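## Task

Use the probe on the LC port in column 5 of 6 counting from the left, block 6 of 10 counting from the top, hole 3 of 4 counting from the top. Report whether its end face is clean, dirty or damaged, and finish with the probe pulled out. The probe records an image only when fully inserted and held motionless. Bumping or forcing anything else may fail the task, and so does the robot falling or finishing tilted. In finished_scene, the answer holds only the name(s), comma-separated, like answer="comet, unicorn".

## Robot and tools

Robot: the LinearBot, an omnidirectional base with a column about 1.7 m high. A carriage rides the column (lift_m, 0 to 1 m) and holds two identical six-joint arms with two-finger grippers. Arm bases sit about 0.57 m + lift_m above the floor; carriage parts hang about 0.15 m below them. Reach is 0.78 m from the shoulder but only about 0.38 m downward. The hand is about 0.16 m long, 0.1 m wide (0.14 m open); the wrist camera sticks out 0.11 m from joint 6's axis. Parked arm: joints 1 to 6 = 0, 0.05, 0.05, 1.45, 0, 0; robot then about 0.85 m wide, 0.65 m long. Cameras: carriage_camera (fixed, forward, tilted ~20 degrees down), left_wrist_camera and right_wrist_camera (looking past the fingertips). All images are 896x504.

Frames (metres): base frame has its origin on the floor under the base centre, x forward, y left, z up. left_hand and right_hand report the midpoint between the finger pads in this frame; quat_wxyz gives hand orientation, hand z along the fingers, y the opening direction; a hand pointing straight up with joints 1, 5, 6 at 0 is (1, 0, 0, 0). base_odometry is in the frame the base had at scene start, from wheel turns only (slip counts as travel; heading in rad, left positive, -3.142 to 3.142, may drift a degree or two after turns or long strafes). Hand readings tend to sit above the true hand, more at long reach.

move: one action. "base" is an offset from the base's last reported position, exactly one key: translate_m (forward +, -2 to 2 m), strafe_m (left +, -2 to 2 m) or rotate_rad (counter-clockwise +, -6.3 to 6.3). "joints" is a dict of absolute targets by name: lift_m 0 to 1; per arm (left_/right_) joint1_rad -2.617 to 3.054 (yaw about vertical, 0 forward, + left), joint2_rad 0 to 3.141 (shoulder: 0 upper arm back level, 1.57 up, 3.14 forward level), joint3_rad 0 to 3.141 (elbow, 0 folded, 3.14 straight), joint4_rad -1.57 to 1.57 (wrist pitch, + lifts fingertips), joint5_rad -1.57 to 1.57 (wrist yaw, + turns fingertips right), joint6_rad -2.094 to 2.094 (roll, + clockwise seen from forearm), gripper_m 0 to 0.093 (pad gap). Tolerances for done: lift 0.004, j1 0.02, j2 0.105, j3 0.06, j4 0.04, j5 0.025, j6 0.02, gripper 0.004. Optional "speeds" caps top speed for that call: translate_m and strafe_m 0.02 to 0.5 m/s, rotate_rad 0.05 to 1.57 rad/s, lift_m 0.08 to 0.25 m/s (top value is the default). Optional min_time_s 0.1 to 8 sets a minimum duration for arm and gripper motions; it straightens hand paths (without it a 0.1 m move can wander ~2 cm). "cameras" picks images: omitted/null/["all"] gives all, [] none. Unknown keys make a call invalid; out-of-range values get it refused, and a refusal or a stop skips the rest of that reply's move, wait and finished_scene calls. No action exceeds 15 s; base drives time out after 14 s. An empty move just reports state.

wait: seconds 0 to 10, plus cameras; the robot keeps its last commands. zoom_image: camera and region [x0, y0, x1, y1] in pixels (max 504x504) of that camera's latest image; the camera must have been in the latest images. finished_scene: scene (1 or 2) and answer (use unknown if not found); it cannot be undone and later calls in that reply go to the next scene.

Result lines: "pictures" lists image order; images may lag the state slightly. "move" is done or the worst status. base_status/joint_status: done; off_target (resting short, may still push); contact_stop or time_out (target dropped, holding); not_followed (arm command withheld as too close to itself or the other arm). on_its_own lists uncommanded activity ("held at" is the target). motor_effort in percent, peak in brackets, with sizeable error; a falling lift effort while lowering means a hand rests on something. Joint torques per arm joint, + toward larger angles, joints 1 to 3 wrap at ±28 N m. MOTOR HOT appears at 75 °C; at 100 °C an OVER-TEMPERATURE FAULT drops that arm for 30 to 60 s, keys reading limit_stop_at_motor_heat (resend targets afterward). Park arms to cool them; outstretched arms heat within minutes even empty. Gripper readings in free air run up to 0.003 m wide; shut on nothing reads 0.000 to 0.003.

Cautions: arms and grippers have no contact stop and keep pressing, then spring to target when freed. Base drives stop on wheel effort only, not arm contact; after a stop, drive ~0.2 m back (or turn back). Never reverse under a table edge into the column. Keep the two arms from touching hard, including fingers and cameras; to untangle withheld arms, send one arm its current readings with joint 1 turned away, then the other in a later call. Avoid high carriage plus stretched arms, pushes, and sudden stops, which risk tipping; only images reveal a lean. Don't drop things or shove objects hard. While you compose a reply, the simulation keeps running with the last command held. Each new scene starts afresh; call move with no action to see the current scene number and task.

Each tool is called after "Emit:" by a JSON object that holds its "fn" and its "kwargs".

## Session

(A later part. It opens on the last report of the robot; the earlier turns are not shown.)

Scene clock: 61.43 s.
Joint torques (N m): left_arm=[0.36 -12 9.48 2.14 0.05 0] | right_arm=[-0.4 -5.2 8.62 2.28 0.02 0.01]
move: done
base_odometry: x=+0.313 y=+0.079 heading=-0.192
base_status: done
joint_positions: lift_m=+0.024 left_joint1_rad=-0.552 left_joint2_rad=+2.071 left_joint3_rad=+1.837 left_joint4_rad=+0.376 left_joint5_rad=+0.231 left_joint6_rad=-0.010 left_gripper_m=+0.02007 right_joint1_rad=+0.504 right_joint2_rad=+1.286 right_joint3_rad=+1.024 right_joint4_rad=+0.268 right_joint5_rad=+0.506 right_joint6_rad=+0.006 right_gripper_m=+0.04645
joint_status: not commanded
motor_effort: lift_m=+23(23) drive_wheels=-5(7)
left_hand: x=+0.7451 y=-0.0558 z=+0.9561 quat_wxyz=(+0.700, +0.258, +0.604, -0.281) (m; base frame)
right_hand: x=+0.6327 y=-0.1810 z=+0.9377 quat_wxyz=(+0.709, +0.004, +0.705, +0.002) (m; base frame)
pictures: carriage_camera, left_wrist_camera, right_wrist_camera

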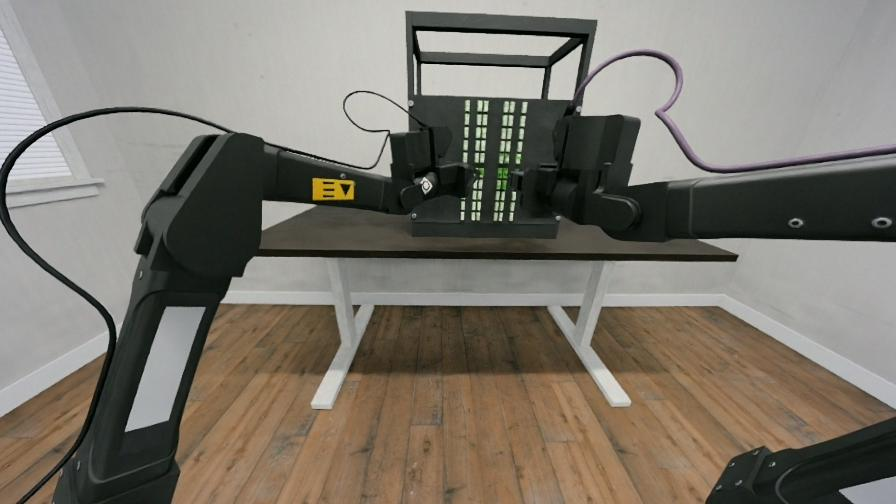

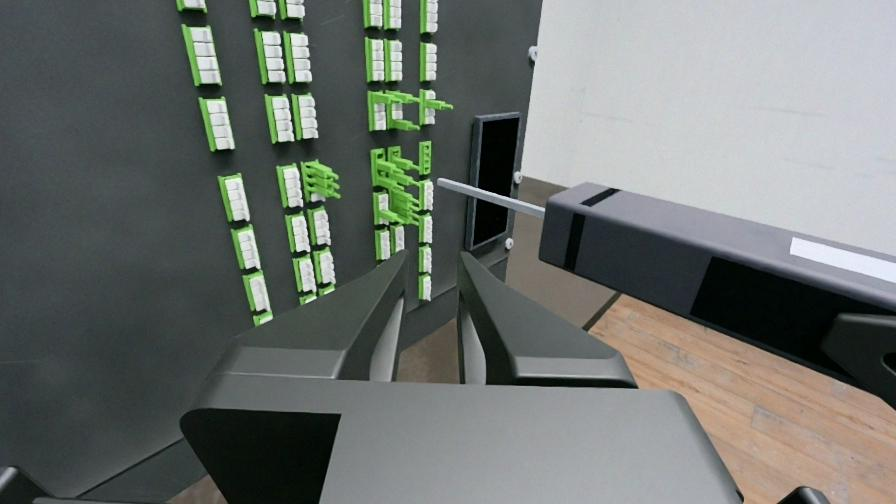

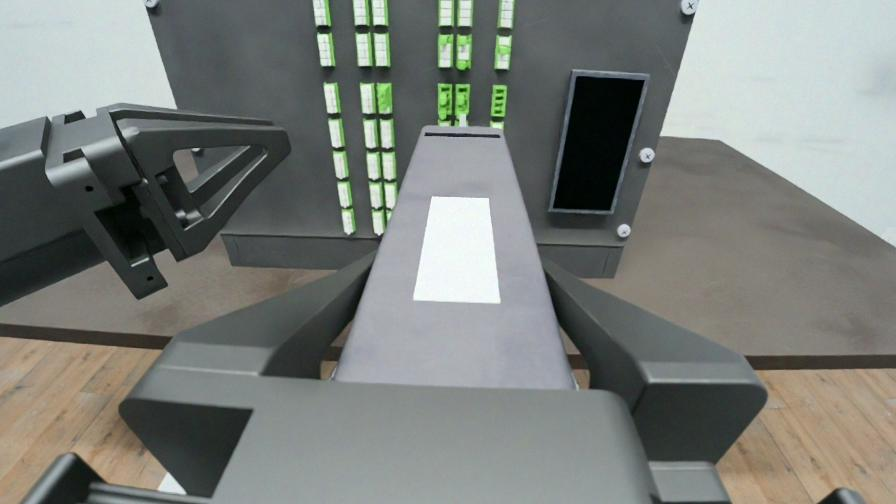

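Emit:
{"fn": "zoom_image", "kwargs": {"camera": "right_wrist_camera", "region": [580, 0, 720, 250]}}

Emit:
{"fn": "zoom_image", "kwargs": {"camera": "right_wrist_camera", "region": [130, 0, 410, 280]}}

Emit:
{"fn": "zoom_image", "kwargs": {"camera": "left_wrist_camera", "region": [340, 0, 580, 300]}}

Emit:
{"fn": "zoom_image", "kwargs": {"camera": "left_wrist_camera", "region": [160, 0, 400, 340]}}

Scaled by 2.016 from the camera's 896x504 image, which has a finer 1280x720 frame.

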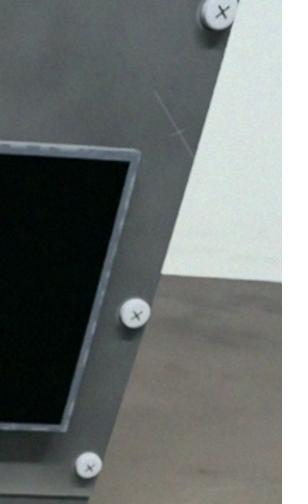

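Scaled by 1.800 from the camera's 896x504 image, which has a finer 1280x720 frame.

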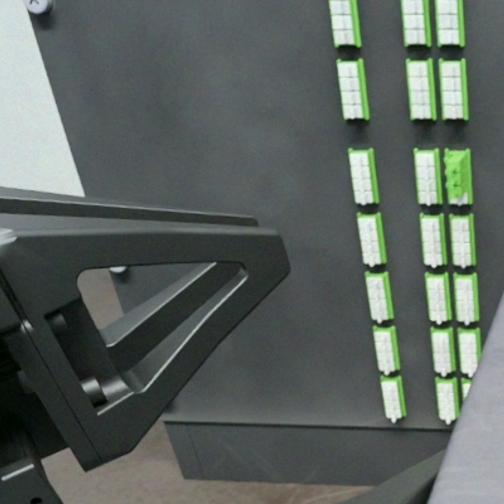

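Scaled by 1.680 from the camera's 896x504 image, which has a finer 1280x720 frame.

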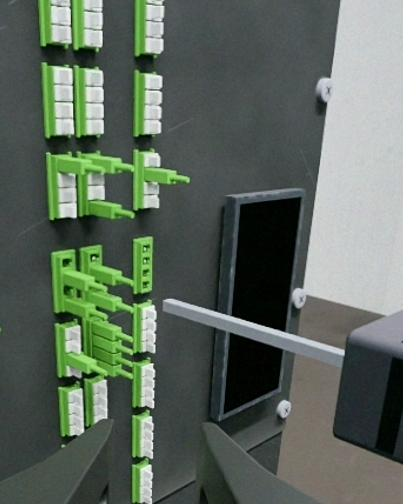

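Scaled by 1.482 from the camera's 896x504 image, which has a finer 1280x720 frame.

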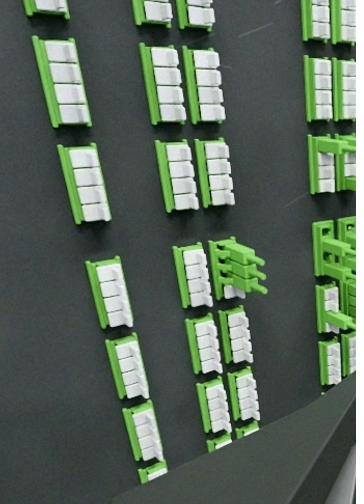

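Emit:
{"fn": "move", "kwargs": {"base": {"strafe_m": 0.0015}, "speeds": {"strafe_m": 0.02}, "cameras": []}}

Emit:
{"fn": "move", "kwargs": {"base": {"translate_m": 0.01}, "speeds": {"translate_m": 0.02}}}

Emit:
{"fn": "zoom_image", "kwargs": {"camera": "left_wrist_camera", "region": [360, 100, 480, 220]}}

Emit:
{"fn": "zoom_image", "kwargs": {"camera": "right_wrist_camera", "region": [430, 70, 500, 140]}}

Scene clock: 81.37 s.
Joint torques (N m): left_arm=[0.42 -12 9.5 2.14 0.05 0] | right_arm=[-0.73 -5.3 8.62 2.3 0.02 0.01]
move: done
base_odometry: x=+0.313 y=+0.080 heading=-0.192
base_status: done
joint_positions: lift_m=+0.024 left_joint1_rad=-0.552 left_joint2_rad=+2.071 left_joint3_rad=+1.837 left_joint4_rad=+0.376 left_joint5_rad=+0.231 left_joint6_rad=-0.010 left_gripper_m=+0.02007 right_joint1_rad=+0.505 right_joint2_rad=+1.286 right_joint3_rad=+1.024 right_joint4_rad=+0.268 right_joint5_rad=+0.503 right_joint6_rad=+0.006 right_gripper_m=+0.04645
joint_status: not commanded
motor_effort: lift_m=+23(23) drive_wheels=-5(8)
left_hand: x=+0.7450 y=-0.0559 z=+0.9561 quat_wxyz=(+0.700, +0.258, +0.604, -0.281) (m; base frame)
right_hand: x=+0.6325 y=-0.1800 z=+0.9379 quat_wxyz=(+0.709, +0.002, +0.705, +0.004) (m; base frame)
pictures: none
No camera images: "cameras" was empty.

Scene clock: 82.33 s.
Joint torques (N m): left_arm=[0.25 -12.18 9.46 2.19 0.04 0] | right_arm=[-0.43 -5.55 8.68 2.32 0.04 0.01]
move: done
base_odometry: x=+0.323 y=+0.078 heading=-0.192
base_status: done
joint_positions: lift_m=+0.024 left_joint1_rad=-0.551 left_joint2_rad=+2.073 left_joint3_rad=+1.837 left_joint4_rad=+0.373 left_joint5_rad=+0.232 left_joint6_rad=-0.010 left_gripper_m=+0.02007 right_joint1_rad=+0.505 right_joint2_rad=+1.287 right_joint3_rad=+1.022 right_joint4_rad=+0.271 right_joint5_rad=+0.502 right_joint6_rad=+0.006 right_gripper_m=+0.04645
joint_status: not commanded
motor_effort: lift_m=+23(23) drive_wheels=+1(7)
left_hand: x=+0.7458 y=-0.0556 z=+0.9546 quat_wxyz=(+0.699, +0.258, +0.605, -0.280) (m; base frame)
right_hand: x=+0.6327 y=-0.1797 z=+0.9373 quat_wxyz=(+0.709, +0.002, +0.705, +0.004) (m; base frame)
pictures: carriage_camera, left_wrist_camera, right_wrist_camera

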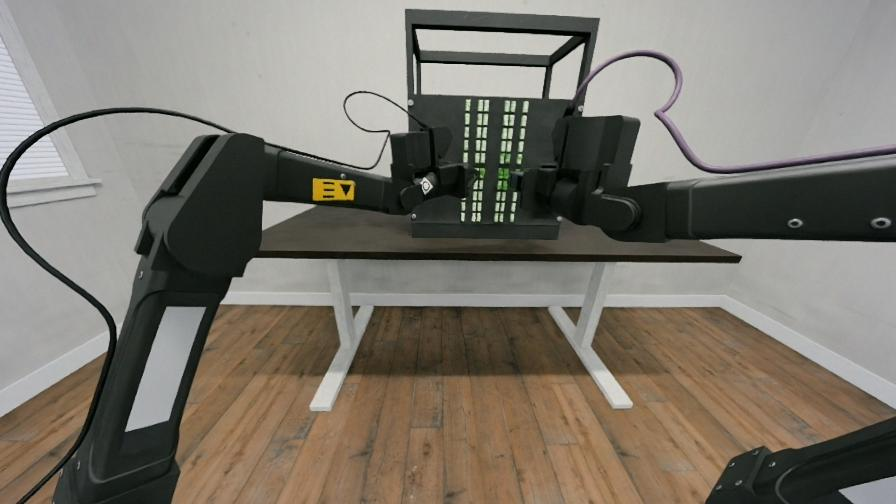

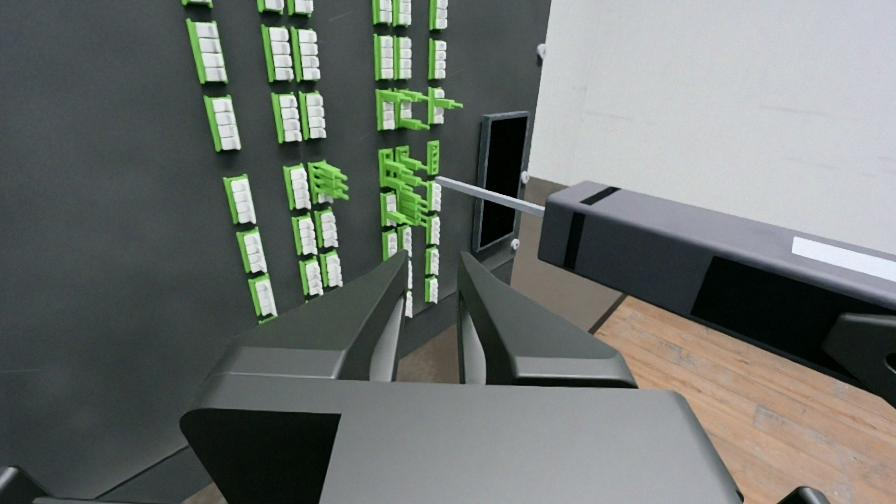

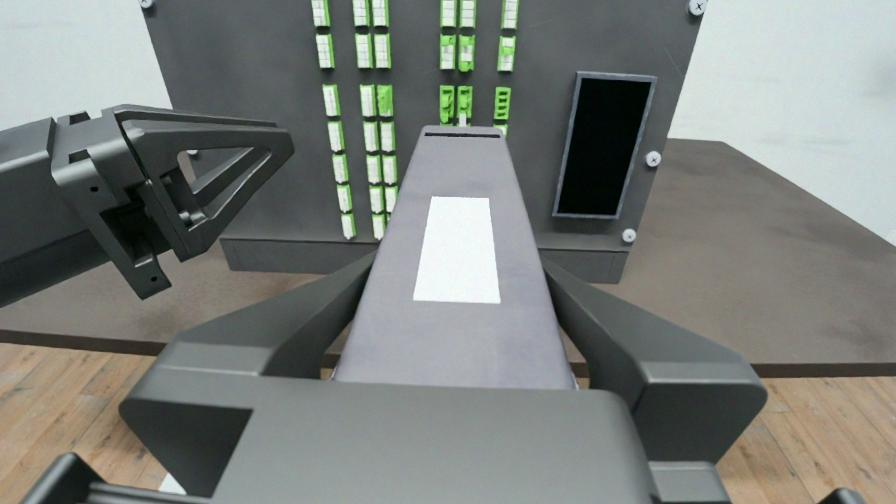

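Scaled by 4.200 from the camera's 896x504 image, which has a finer 1280x720 frame.

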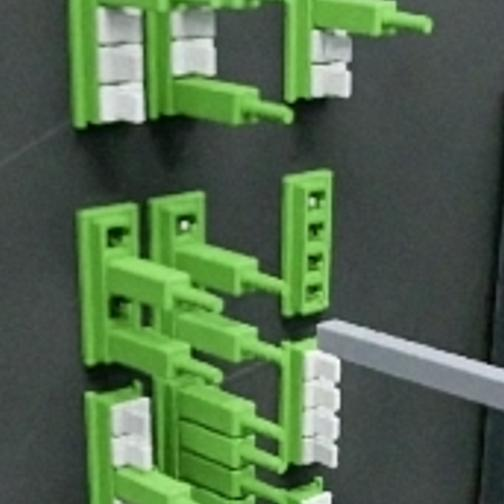

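Scaled by 7.200 from the camera's 896x504 image, which has a finer 1280x720 frame.

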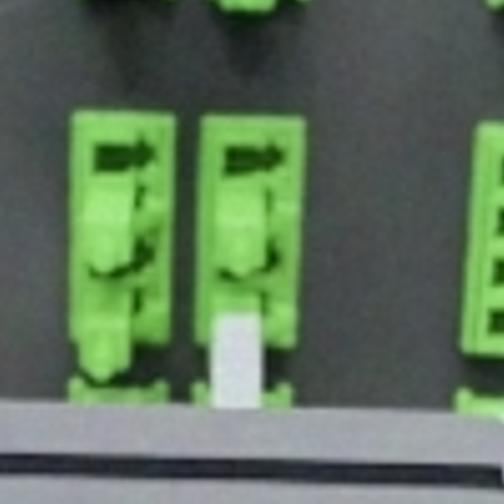

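Emit:
{"fn": "zoom_image", "kwargs": {"camera": "right_wrist_camera", "region": [130, 0, 250, 60]}}

Emit:
{"fn": "zoom_image", "kwargs": {"camera": "right_wrist_camera", "region": [600, 0, 720, 60]}}

Emit:
{"fn": "zoom_image", "kwargs": {"camera": "right_wrist_camera", "region": [210, 210, 330, 290]}}

Emit:
{"fn": "zoom_image", "kwargs": {"camera": "right_wrist_camera", "region": [550, 130, 710, 290]}}

Scaled by 4.200 from the camera's 896x504 image, which has a finer 1280x720 frame.

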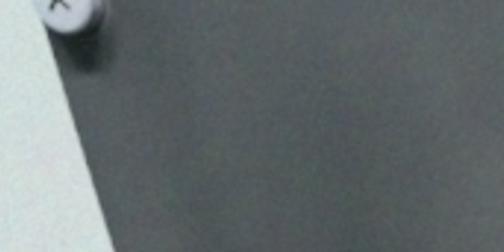

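Scaled by 4.200 from the camera's 896x504 image, which has a finer 1280x720 frame.

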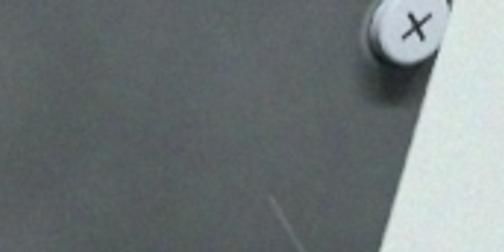

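Scaled by 4.200 from the camera's 896x504 image, which has a finer 1280x720 frame.

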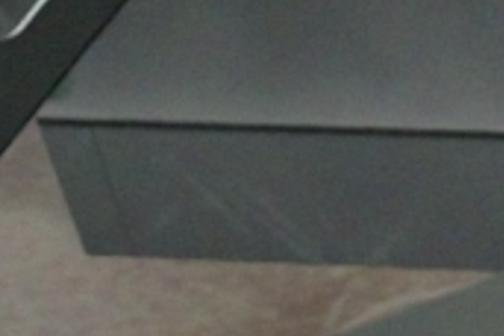

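Scaled by 3.150 from the camera's 896x504 image, which has a finer 1280x720 frame.

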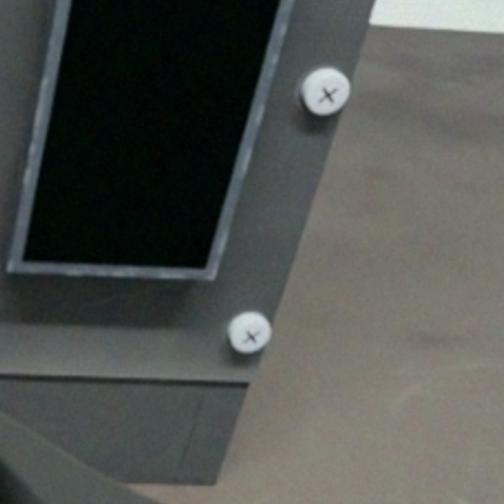

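Emit:
{"fn": "zoom_image", "kwargs": {"camera": "right_wrist_camera", "region": [320, 110, 440, 390]}}

Emit:
{"fn": "zoom_image", "kwargs": {"camera": "right_wrist_camera", "region": [470, 110, 590, 390]}}

Scaled by 1.800 from the camera's 896x504 image, which has a finer 1280x720 frame.

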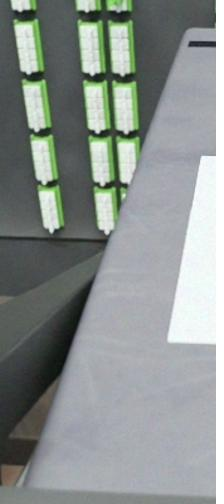

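Scaled by 1.800 from the camera's 896x504 image, which has a finer 1280x720 frame.

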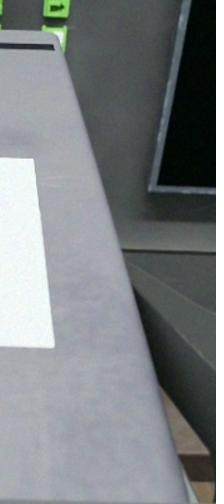

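Emit:
{"fn": "move", "kwargs": {"base": {"translate_m": -0.02}, "speeds": {"translate_m": 0.05}, "joints": {"right_joint4_rad": 0.34}, "cameras": []}}

Emit:
{"fn": "move", "kwargs": {"base": {"rotate_rad": 0.015}, "speeds": {"rotate_rad": 0.1}, "cameras": []}}

Emit:
{"fn": "move", "kwargs": {"base": {"strafe_m": -0.0145}, "speeds": {"strafe_m": 0.05}}}

Emit:
{"fn": "zoom_image", "kwargs": {"camera": "left_wrist_camera", "region": [360, 100, 480, 220]}}

Emit:
{"fn": "zoom_image", "kwargs": {"camera": "right_wrist_camera", "region": [430, 70, 500, 140]}}

Emit:
{"fn": "zoom_image", "kwargs": {"camera": "right_wrist_camera", "region": [550, 120, 710, 280]}}

Emit:
{"fn": "zoom_image", "kwargs": {"camera": "right_wrist_camera", "region": [130, 0, 250, 60]}}

Emit:
{"fn": "zoom_image", "kwargs": {"camera": "right_wrist_camera", "region": [600, 0, 720, 60]}}

Emit:
{"fn": "zoom_image", "kwargs": {"camera": "right_wrist_camera", "region": [210, 210, 330, 290]}}

Scene clock: 95.60 s.
Joint torques (N m): left_arm=[0.38 -12.19 9.47 2.18 0.03 0] | right_arm=[-0.8 -5.57 8.75 2.35 0.06 -0.05]
move: off_target
base_odometry: x=+0.303 y=+0.082 heading=-0.192
base_status: done
joint_positions: lift_m=+0.024 left_joint1_rad=-0.551 left_joint2_rad=+2.073 left_joint3_rad=+1.837 left_joint4_rad=+0.373 left_joint5_rad=+0.233 left_joint6_rad=-0.010 left_gripper_m=+0.02007 right_joint1_rad=+0.505 right_joint2_rad=+1.287 right_joint3_rad=+1.022 right_joint4_rad=+0.280 right_joint5_rad=+0.502 right_joint6_rad=+0.006 right_gripper_m=+0.04645
joint_status: right_joint4_rad off_target (ended at +0.280, target +0.340)
motor_effort: lift_m=+23(23) drive_wheels=+1(10)
left_hand: x=+0.7456 y=-0.0562 z=+0.9541 quat_wxyz=(+0.698, +0.259, +0.605, -0.281) (m; base frame)
right_hand: x=+0.6327 y=-0.1798 z=+0.9392 quat_wxyz=(+0.712, +0.003, +0.702, +0.006) (m; base frame)
pictures: none
No camera images: "cameras" was empty.

Scene clock: 96.20 s.
Joint torques (N m): left_arm=[0.08 -12.19 9.46 2.18 0.03 0] | right_arm=[-0.62 -5.3 8.84 2.29 0.02 0]
move: done
base_odometry: x=+0.303 y=+0.082 heading=-0.177
base_status: done
joint_positions: lift_m=+0.024 left_joint1_rad=-0.548 left_joint2_rad=+2.073 left_joint3_rad=+1.837 left_joint4_rad=+0.373 left_joint5_rad=+0.234 left_joint6_rad=-0.010 left_gripper_m=+0.02007 right_joint1_rad=+0.506 right_joint2_rad=+1.287 right_joint3_rad=+1.022 right_joint4_rad=+0.281 right_joint5_rad=+0.501 right_joint6_rad=+0.006 right_gripper_m=+0.04645
joint_status: not commanded
motor_effort: lift_m=+23(23) drive_wheels=+1(8)
left_hand: x=+0.7468 y=-0.0545 z=+0.9540 quat_wxyz=(+0.699, +0.258, +0.606, -0.280) (m; base frame)
right_hand: x=+0.6326 y=-0.1793 z=+0.9396 quat_wxyz=(+0.712, +0.003, +0.702, +0.007) (m; base frame)
pictures: none
No camera images: "cameras" was empty.

Scene clock: 97.00 s.
Joint torques (N m): left_arm=[0.17 -12.21 9.46 2.18 0.05 0] | right_arm=[-0.69 -5.41 8.92 2.31 0.05 0.01]
move: done
base_odometry: x=+0.301 y=+0.068 heading=-0.177
base_status: done
joint_positions: lift_m=+0.024 left_joint1_rad=-0.549 left_joint2_rad=+2.073 left_joint3_rad=+1.837 left_joint4_rad=+0.373 left_joint5_rad=+0.234 left_joint6_rad=-0.010 left_gripper_m=+0.02007 right_joint1_rad=+0.505 right_joint2_rad=+1.287 right_joint3_rad=+1.022 right_joint4_rad=+0.281 right_joint5_rad=+0.501 right_joint6_rad=+0.006 right_gripper_m=+0.04645
joint_status: not commanded
motor_effort: lift_m=+23(23) drive_wheels=+0(7)
left_hand: x=+0.7465 y=-0.0549 z=+0.9540 quat_wxyz=(+0.698, +0.258, +0.606, -0.280) (m; base frame)
right_hand: x=+0.6327 y=-0.1796 z=+0.9396 quat_wxyz=(+0.712, +0.003, +0.702, +0.006) (m; base frame)
pictures: carriage_camera, left_wrist_camera, right_wrist_camera

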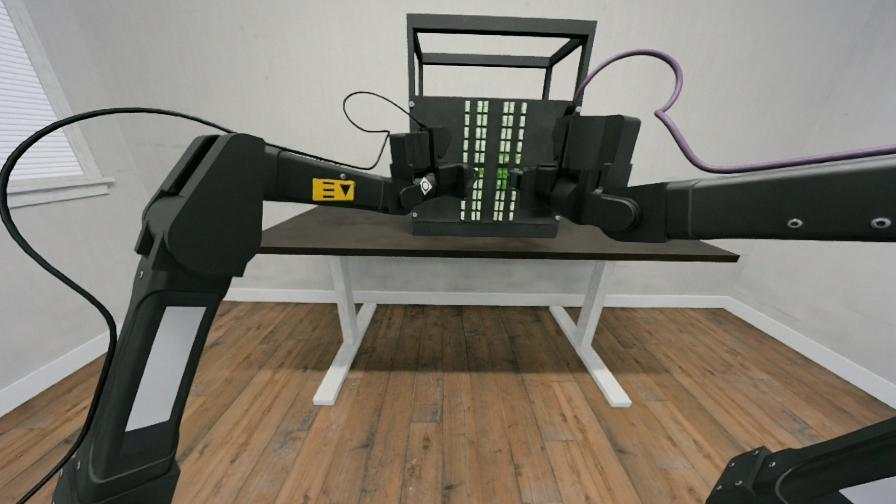

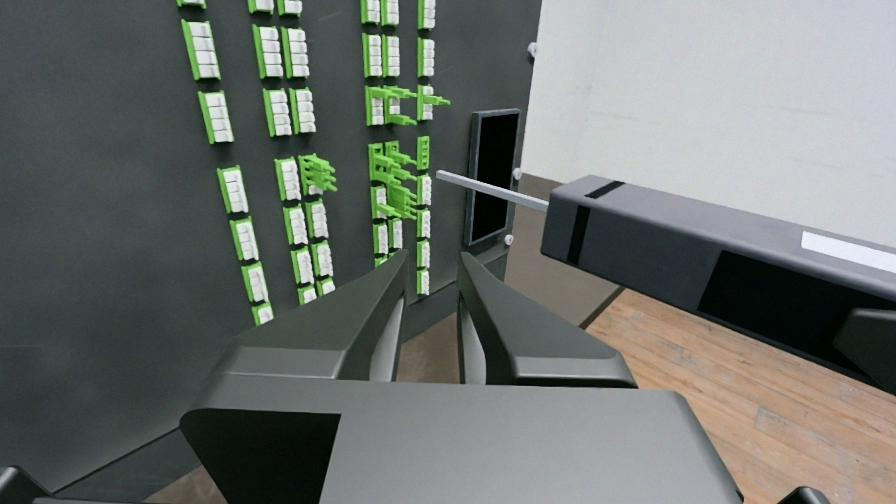

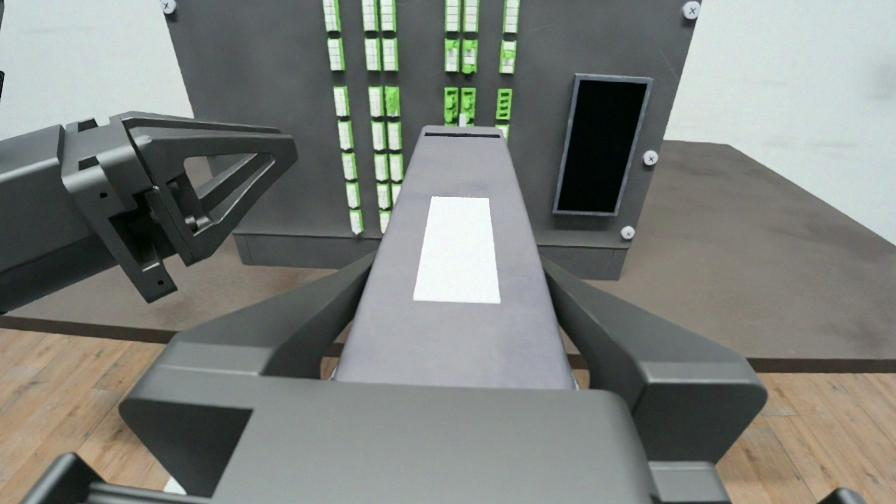

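Scaled by 4.200 from the camera's 896x504 image, which has a finer 1280x720 frame.

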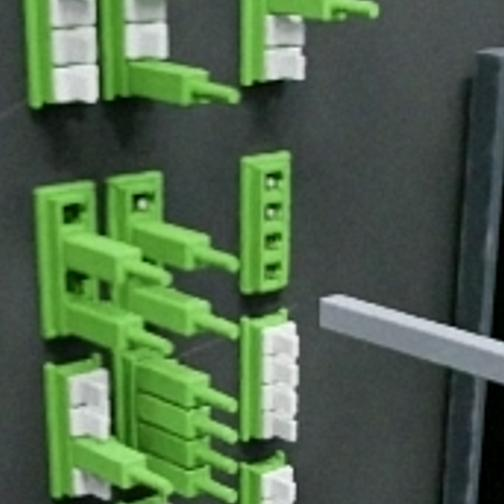

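Scaled by 7.200 from the camera's 896x504 image, which has a finer 1280x720 frame.

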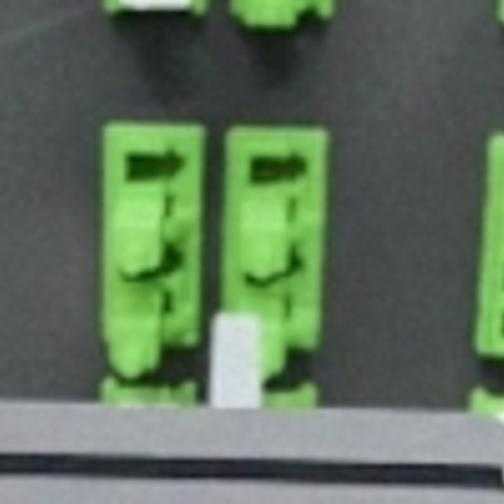

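Scaled by 3.150 from the camera's 896x504 image, which has a finer 1280x720 frame.

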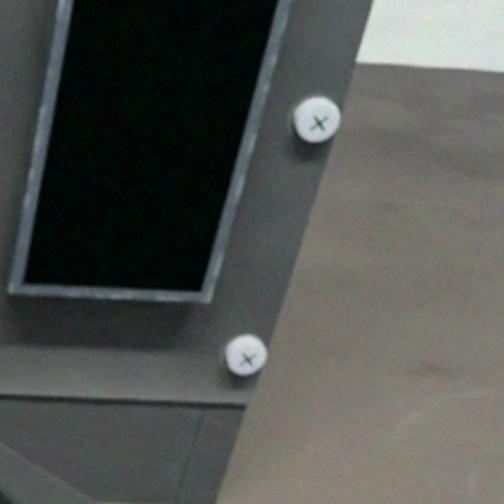

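Scaled by 4.200 from the camera's 896x504 image, which has a finer 1280x720 frame.

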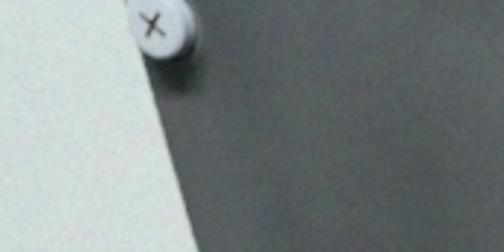

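Scaled by 4.200 from the camera's 896x504 image, which has a finer 1280x720 frame.

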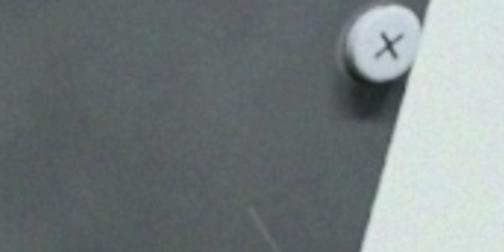

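Scaled by 4.200 from the camera's 896x504 image, which has a finer 1280x720 frame.

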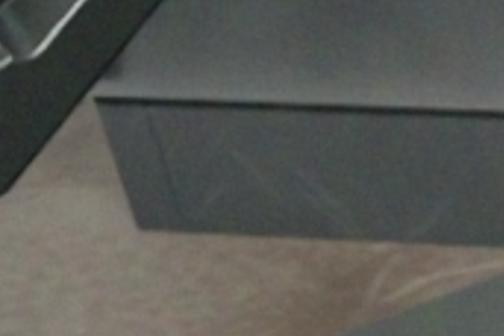

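Emit:
{"fn": "move", "kwargs": {"base": {"strafe_m": -0.003}, "speeds": {"strafe_m": 0.03}, "joints": {"lift_m": 0.0193}, "cameras": []}}

Emit:
{"fn": "move", "kwargs": {"base": {"translate_m": 0.01}, "speeds": {"translate_m": 0.03}}}

Emit:
{"fn": "zoom_image", "kwargs": {"camera": "left_wrist_camera", "region": [360, 100, 480, 220]}}

Emit:
{"fn": "zoom_image", "kwargs": {"camera": "right_wrist_camera", "region": [430, 70, 500, 140]}}

Scene clock: 102.73 s.
Joint torques (N m): left_arm=[0.16 -12.52 9.13 2.21 0.01 0] | right_arm=[-0.29 -5.49 9.06 2.31 0.07 0.01]
move: done
base_odometry: x=+0.301 y=+0.065 heading=-0.177
base_status: done
joint_positions: lift_m=+0.019 left_joint1_rad=-0.550 left_joint2_rad=+2.076 left_joint3_rad=+1.841 left_joint4_rad=+0.371 left_joint5_rad=+0.235 left_joint6_rad=-0.009 left_gripper_m=+0.02007 right_joint1_rad=+0.503 right_joint2_rad=+1.288 right_joint3_rad=+1.018 right_joint4_rad=+0.284 right_joint5_rad=+0.500 right_joint6_rad=+0.006 right_gripper_m=+0.04645
joint_status: all done
motor_effort: lift_m=+24(24) drive_wheels=+0(8)
left_hand: x=+0.7467 y=-0.0559 z=+0.9486 quat_wxyz=(+0.698, +0.259, +0.606, -0.280) (m; base frame)
right_hand: x=+0.6331 y=-0.1803 z=+0.9328 quat_wxyz=(+0.711, +0.003, +0.703, +0.005) (m; base frame)
pictures: none
No camera images: "cameras" was empty.

Scene clock: 103.57 s.
Joint torques (N m): left_arm=[0.12 -12.52 9.13 2.22 0.02 0] | right_arm=[-0.32 -5.49 9.25 2.26 0.12 -0.02]
move: done
base_odometry: x=+0.310 y=+0.063 heading=-0.177
base_status: done
joint_positions: lift_m=+0.019 left_joint1_rad=-0.548 left_joint2_rad=+2.076 left_joint3_rad=+1.841 left_joint4_rad=+0.370 left_joint5_rad=+0.235 left_joint6_rad=-0.009 left_gripper_m=+0.02007 right_joint1_rad=+0.503 right_joint2_rad=+1.288 right_joint3_rad=+1.018 right_joint4_rad=+0.286 right_joint5_rad=+0.500 right_joint6_rad=+0.006 right_gripper_m=+0.04645
joint_status: not commanded
motor_effort: lift_m=+24(24) drive_wheels=-3(5)
left_hand: x=+0.7471 y=-0.0553 z=+0.9483 quat_wxyz=(+0.698, +0.259, +0.606, -0.280) (m; base frame)
right_hand: x=+0.6331 y=-0.1803 z=+0.9333 quat_wxyz=(+0.712, +0.004, +0.702, +0.006) (m; base frame)
pictures: carriage_camera, left_wrist_camera, right_wrist_camera

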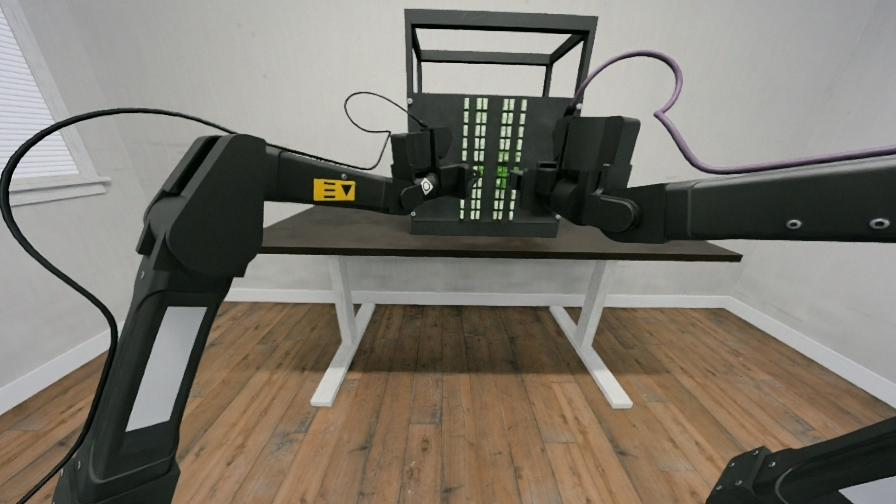

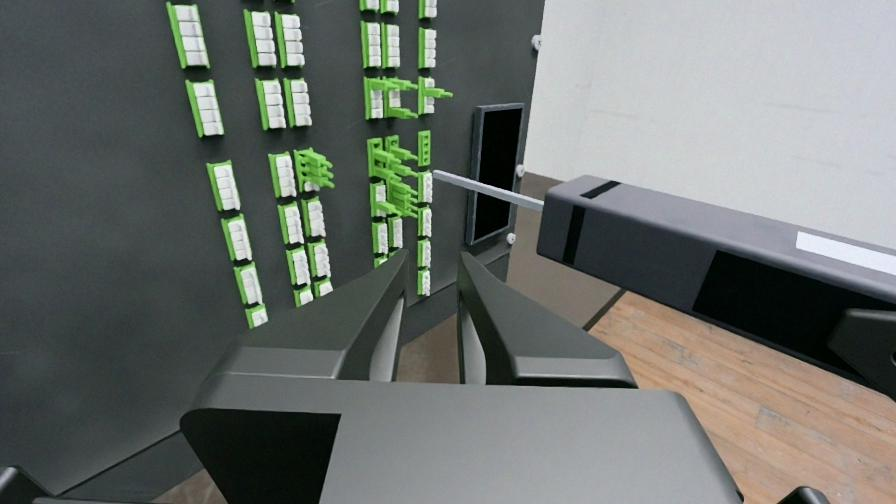

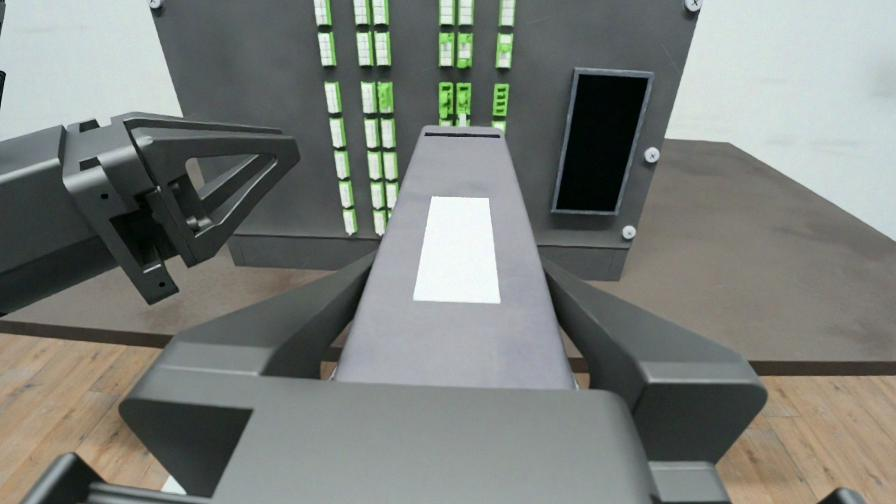

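Scaled by 4.200 from the camera's 896x504 image, which has a finer 1280x720 frame.

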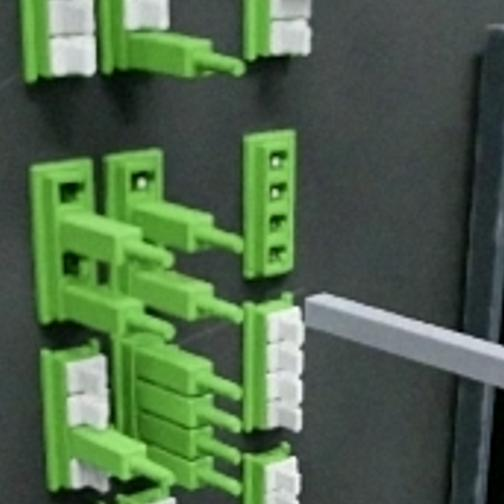

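Scaled by 7.200 from the camera's 896x504 image, which has a finer 1280x720 frame.

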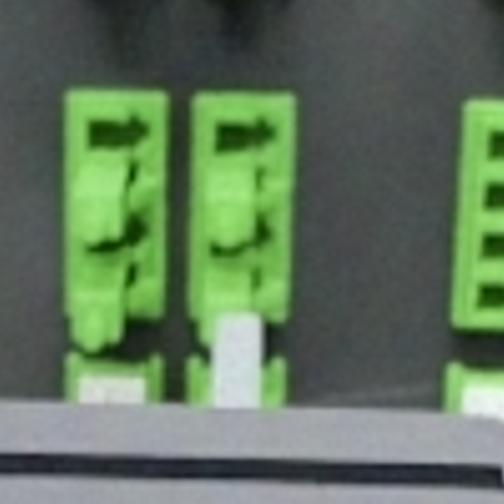

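Emit:
{"fn": "move", "kwargs": {"base": {"strafe_m": 0.0017}, "speeds": {"strafe_m": 0.02, "lift_m": 0.08}, "joints": {"lift_m": 0.0208}}}

Emit:
{"fn": "zoom_image", "kwargs": {"camera": "left_wrist_camera", "region": [360, 100, 480, 220]}}

Emit:
{"fn": "zoom_image", "kwargs": {"camera": "right_wrist_camera", "region": [430, 70, 500, 140]}}

Scene clock: 105.53 s.
Joint torques (N m): left_arm=[0.01 -12.45 9.17 2.24 0.01 0] | right_arm=[-0.62 -5.44 9.03 2.32 0.01 -0.02]
move: done
base_odometry: x=+0.311 y=+0.065 heading=-0.177
base_status: done
joint_positions: lift_m=+0.021 left_joint1_rad=-0.548 left_joint2_rad=+2.077 left_joint3_rad=+1.841 left_joint4_rad=+0.369 left_joint5_rad=+0.234 left_joint6_rad=-0.009 left_gripper_m=+0.02007 right_joint1_rad=+0.504 right_joint2_rad=+1.288 right_joint3_rad=+1.018 right_joint4_rad=+0.286 right_joint5_rad=+0.500 right_joint6_rad=+0.006 right_gripper_m=+0.04645
joint_status: all done
motor_effort: lift_m=+24(27) drive_wheels=+1(8)
left_hand: x=+0.7473 y=-0.0553 z=+0.9494 quat_wxyz=(+0.698, +0.259, +0.607, -0.280) (m; base frame)
right_hand: x=+0.6330 y=-0.1796 z=+0.9346 quat_wxyz=(+0.712, +0.003, +0.702, +0.006) (m; base frame)
pictures: carriage_camera, left_wrist_camera, right_wrist_camera

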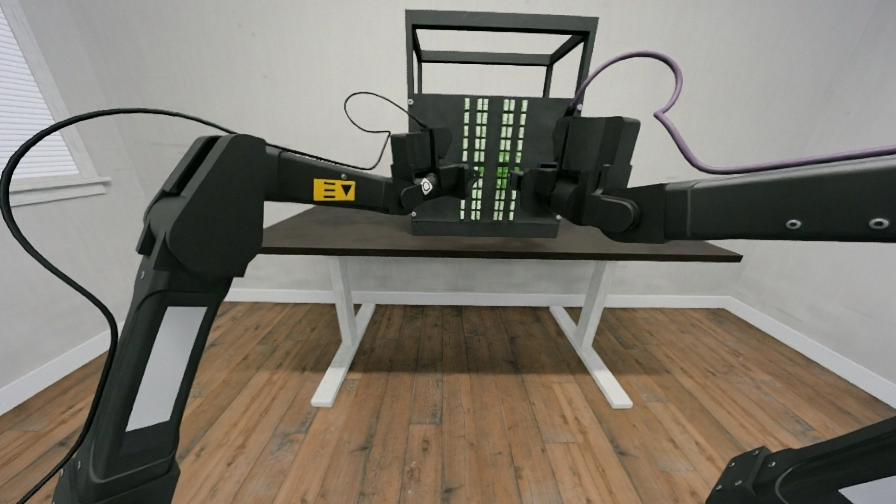

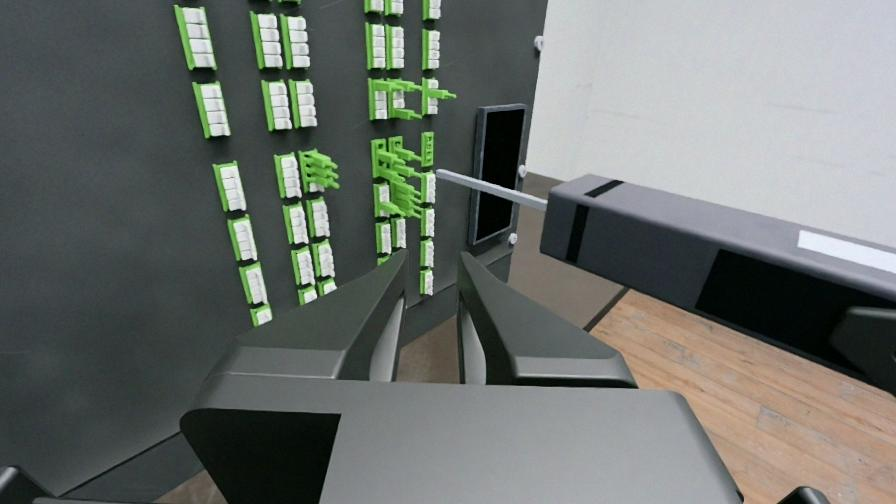

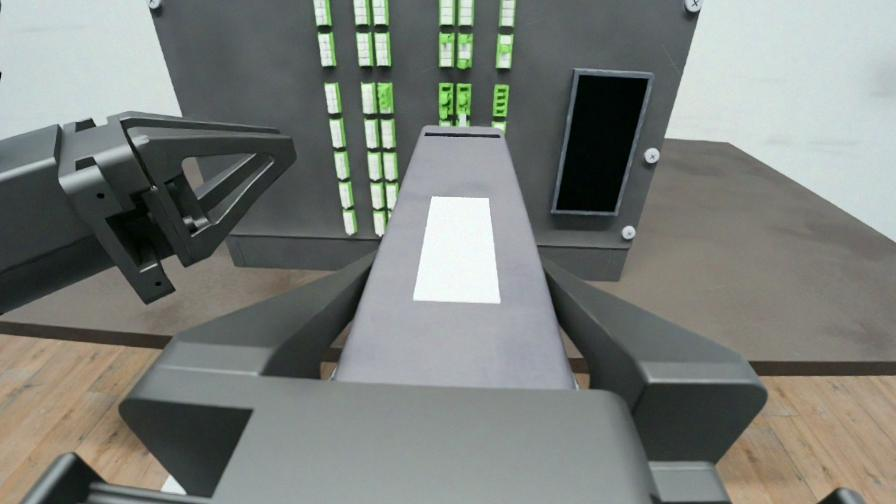

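Scaled by 4.200 from the camera's 896x504 image, which has a finer 1280x720 frame.

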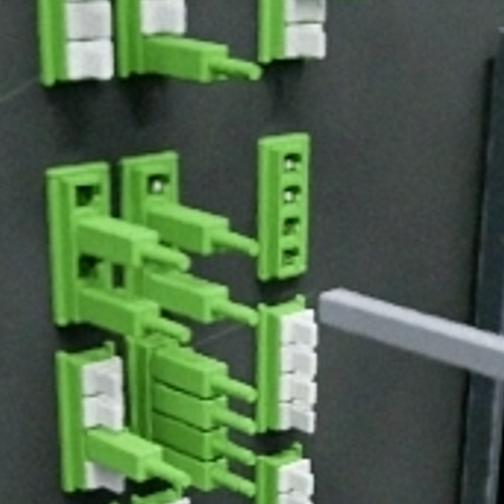

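Scaled by 7.200 from the camera's 896x504 image, which has a finer 1280x720 frame.

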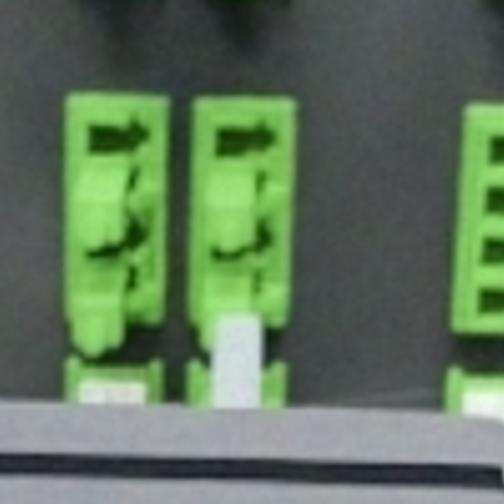

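Emit:
{"fn": "move", "kwargs": {}}

Emit:
{"fn": "zoom_image", "kwargs": {"camera": "left_wrist_camera", "region": [360, 100, 480, 220]}}

Emit:
{"fn": "zoom_image", "kwargs": {"camera": "right_wrist_camera", "region": [430, 70, 500, 140]}}

Scene clock: 106.40 s.
Joint torques (N m): left_arm=[0.14 -12.55 9.13 2.22 0.02 0] | right_arm=[-0.43 -5.61 9.21 2.3 0.06 0.01]
base_odometry: x=+0.311 y=+0.065 heading=-0.177
base_status: done
joint_positions: lift_m=+0.021 left_joint1_rad=-0.548 left_joint2_rad=+2.077 left_joint3_rad=+1.841 left_joint4_rad=+0.369 left_joint5_rad=+0.234 left_joint6_rad=-0.009 left_gripper_m=+0.02007 right_joint1_rad=+0.504 right_joint2_rad=+1.288 right_joint3_rad=+1.018 right_joint4_rad=+0.286 right_joint5_rad=+0.500 right_joint6_rad=+0.006 right_gripper_m=+0.04645
joint_status: all done
motor_effort: lift_m=+24(27) drive_wheels=-1(8)
left_hand: x=+0.7473 y=-0.0553 z=+0.9494 quat_wxyz=(+0.698, +0.259, +0.607, -0.280) (m; base frame)
right_hand: x=+0.6330 y=-0.1796 z=+0.9346 quat_wxyz=(+0.712, +0.003, +0.702, +0.006) (m; base frame)
pictures: carriage_camera, left_wrist_camera, right_wrist_camera

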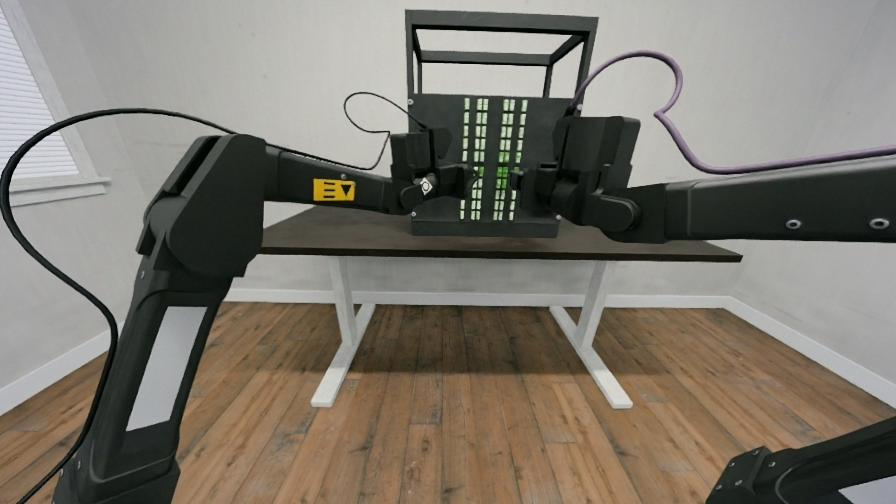

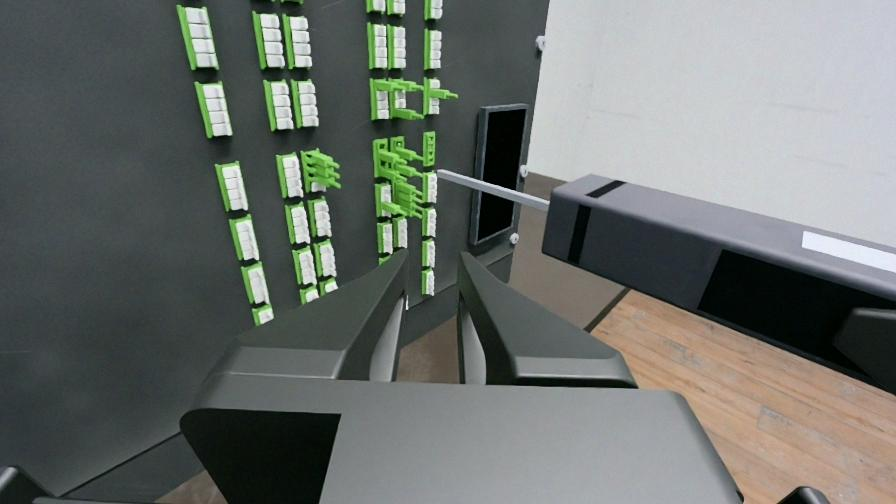

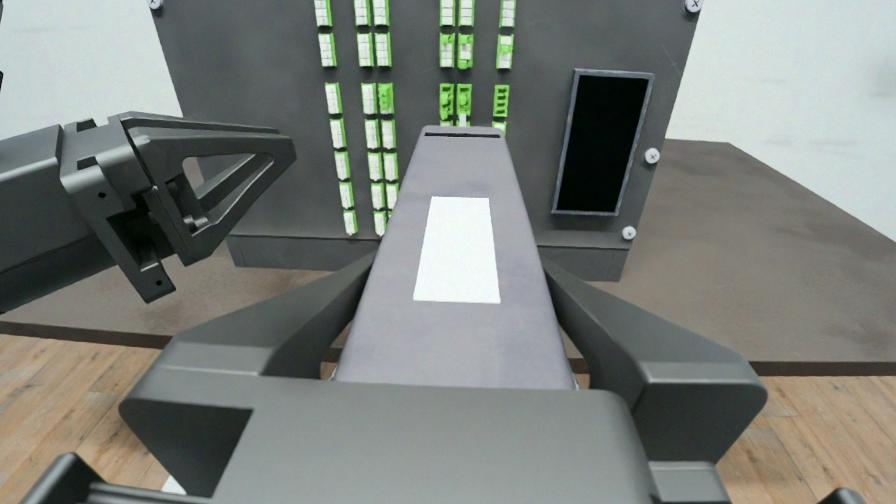

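Scaled by 4.200 from the camera's 896x504 image, which has a finer 1280x720 frame.

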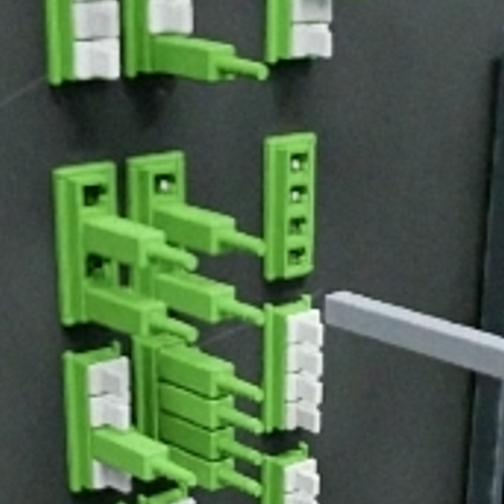

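Scaled by 7.200 from the camera's 896x504 image, which has a finer 1280x720 frame.

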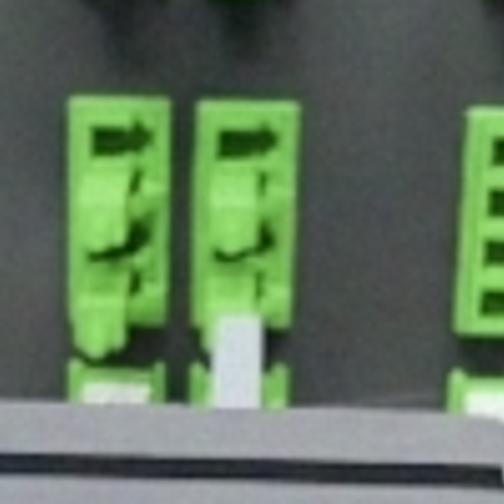

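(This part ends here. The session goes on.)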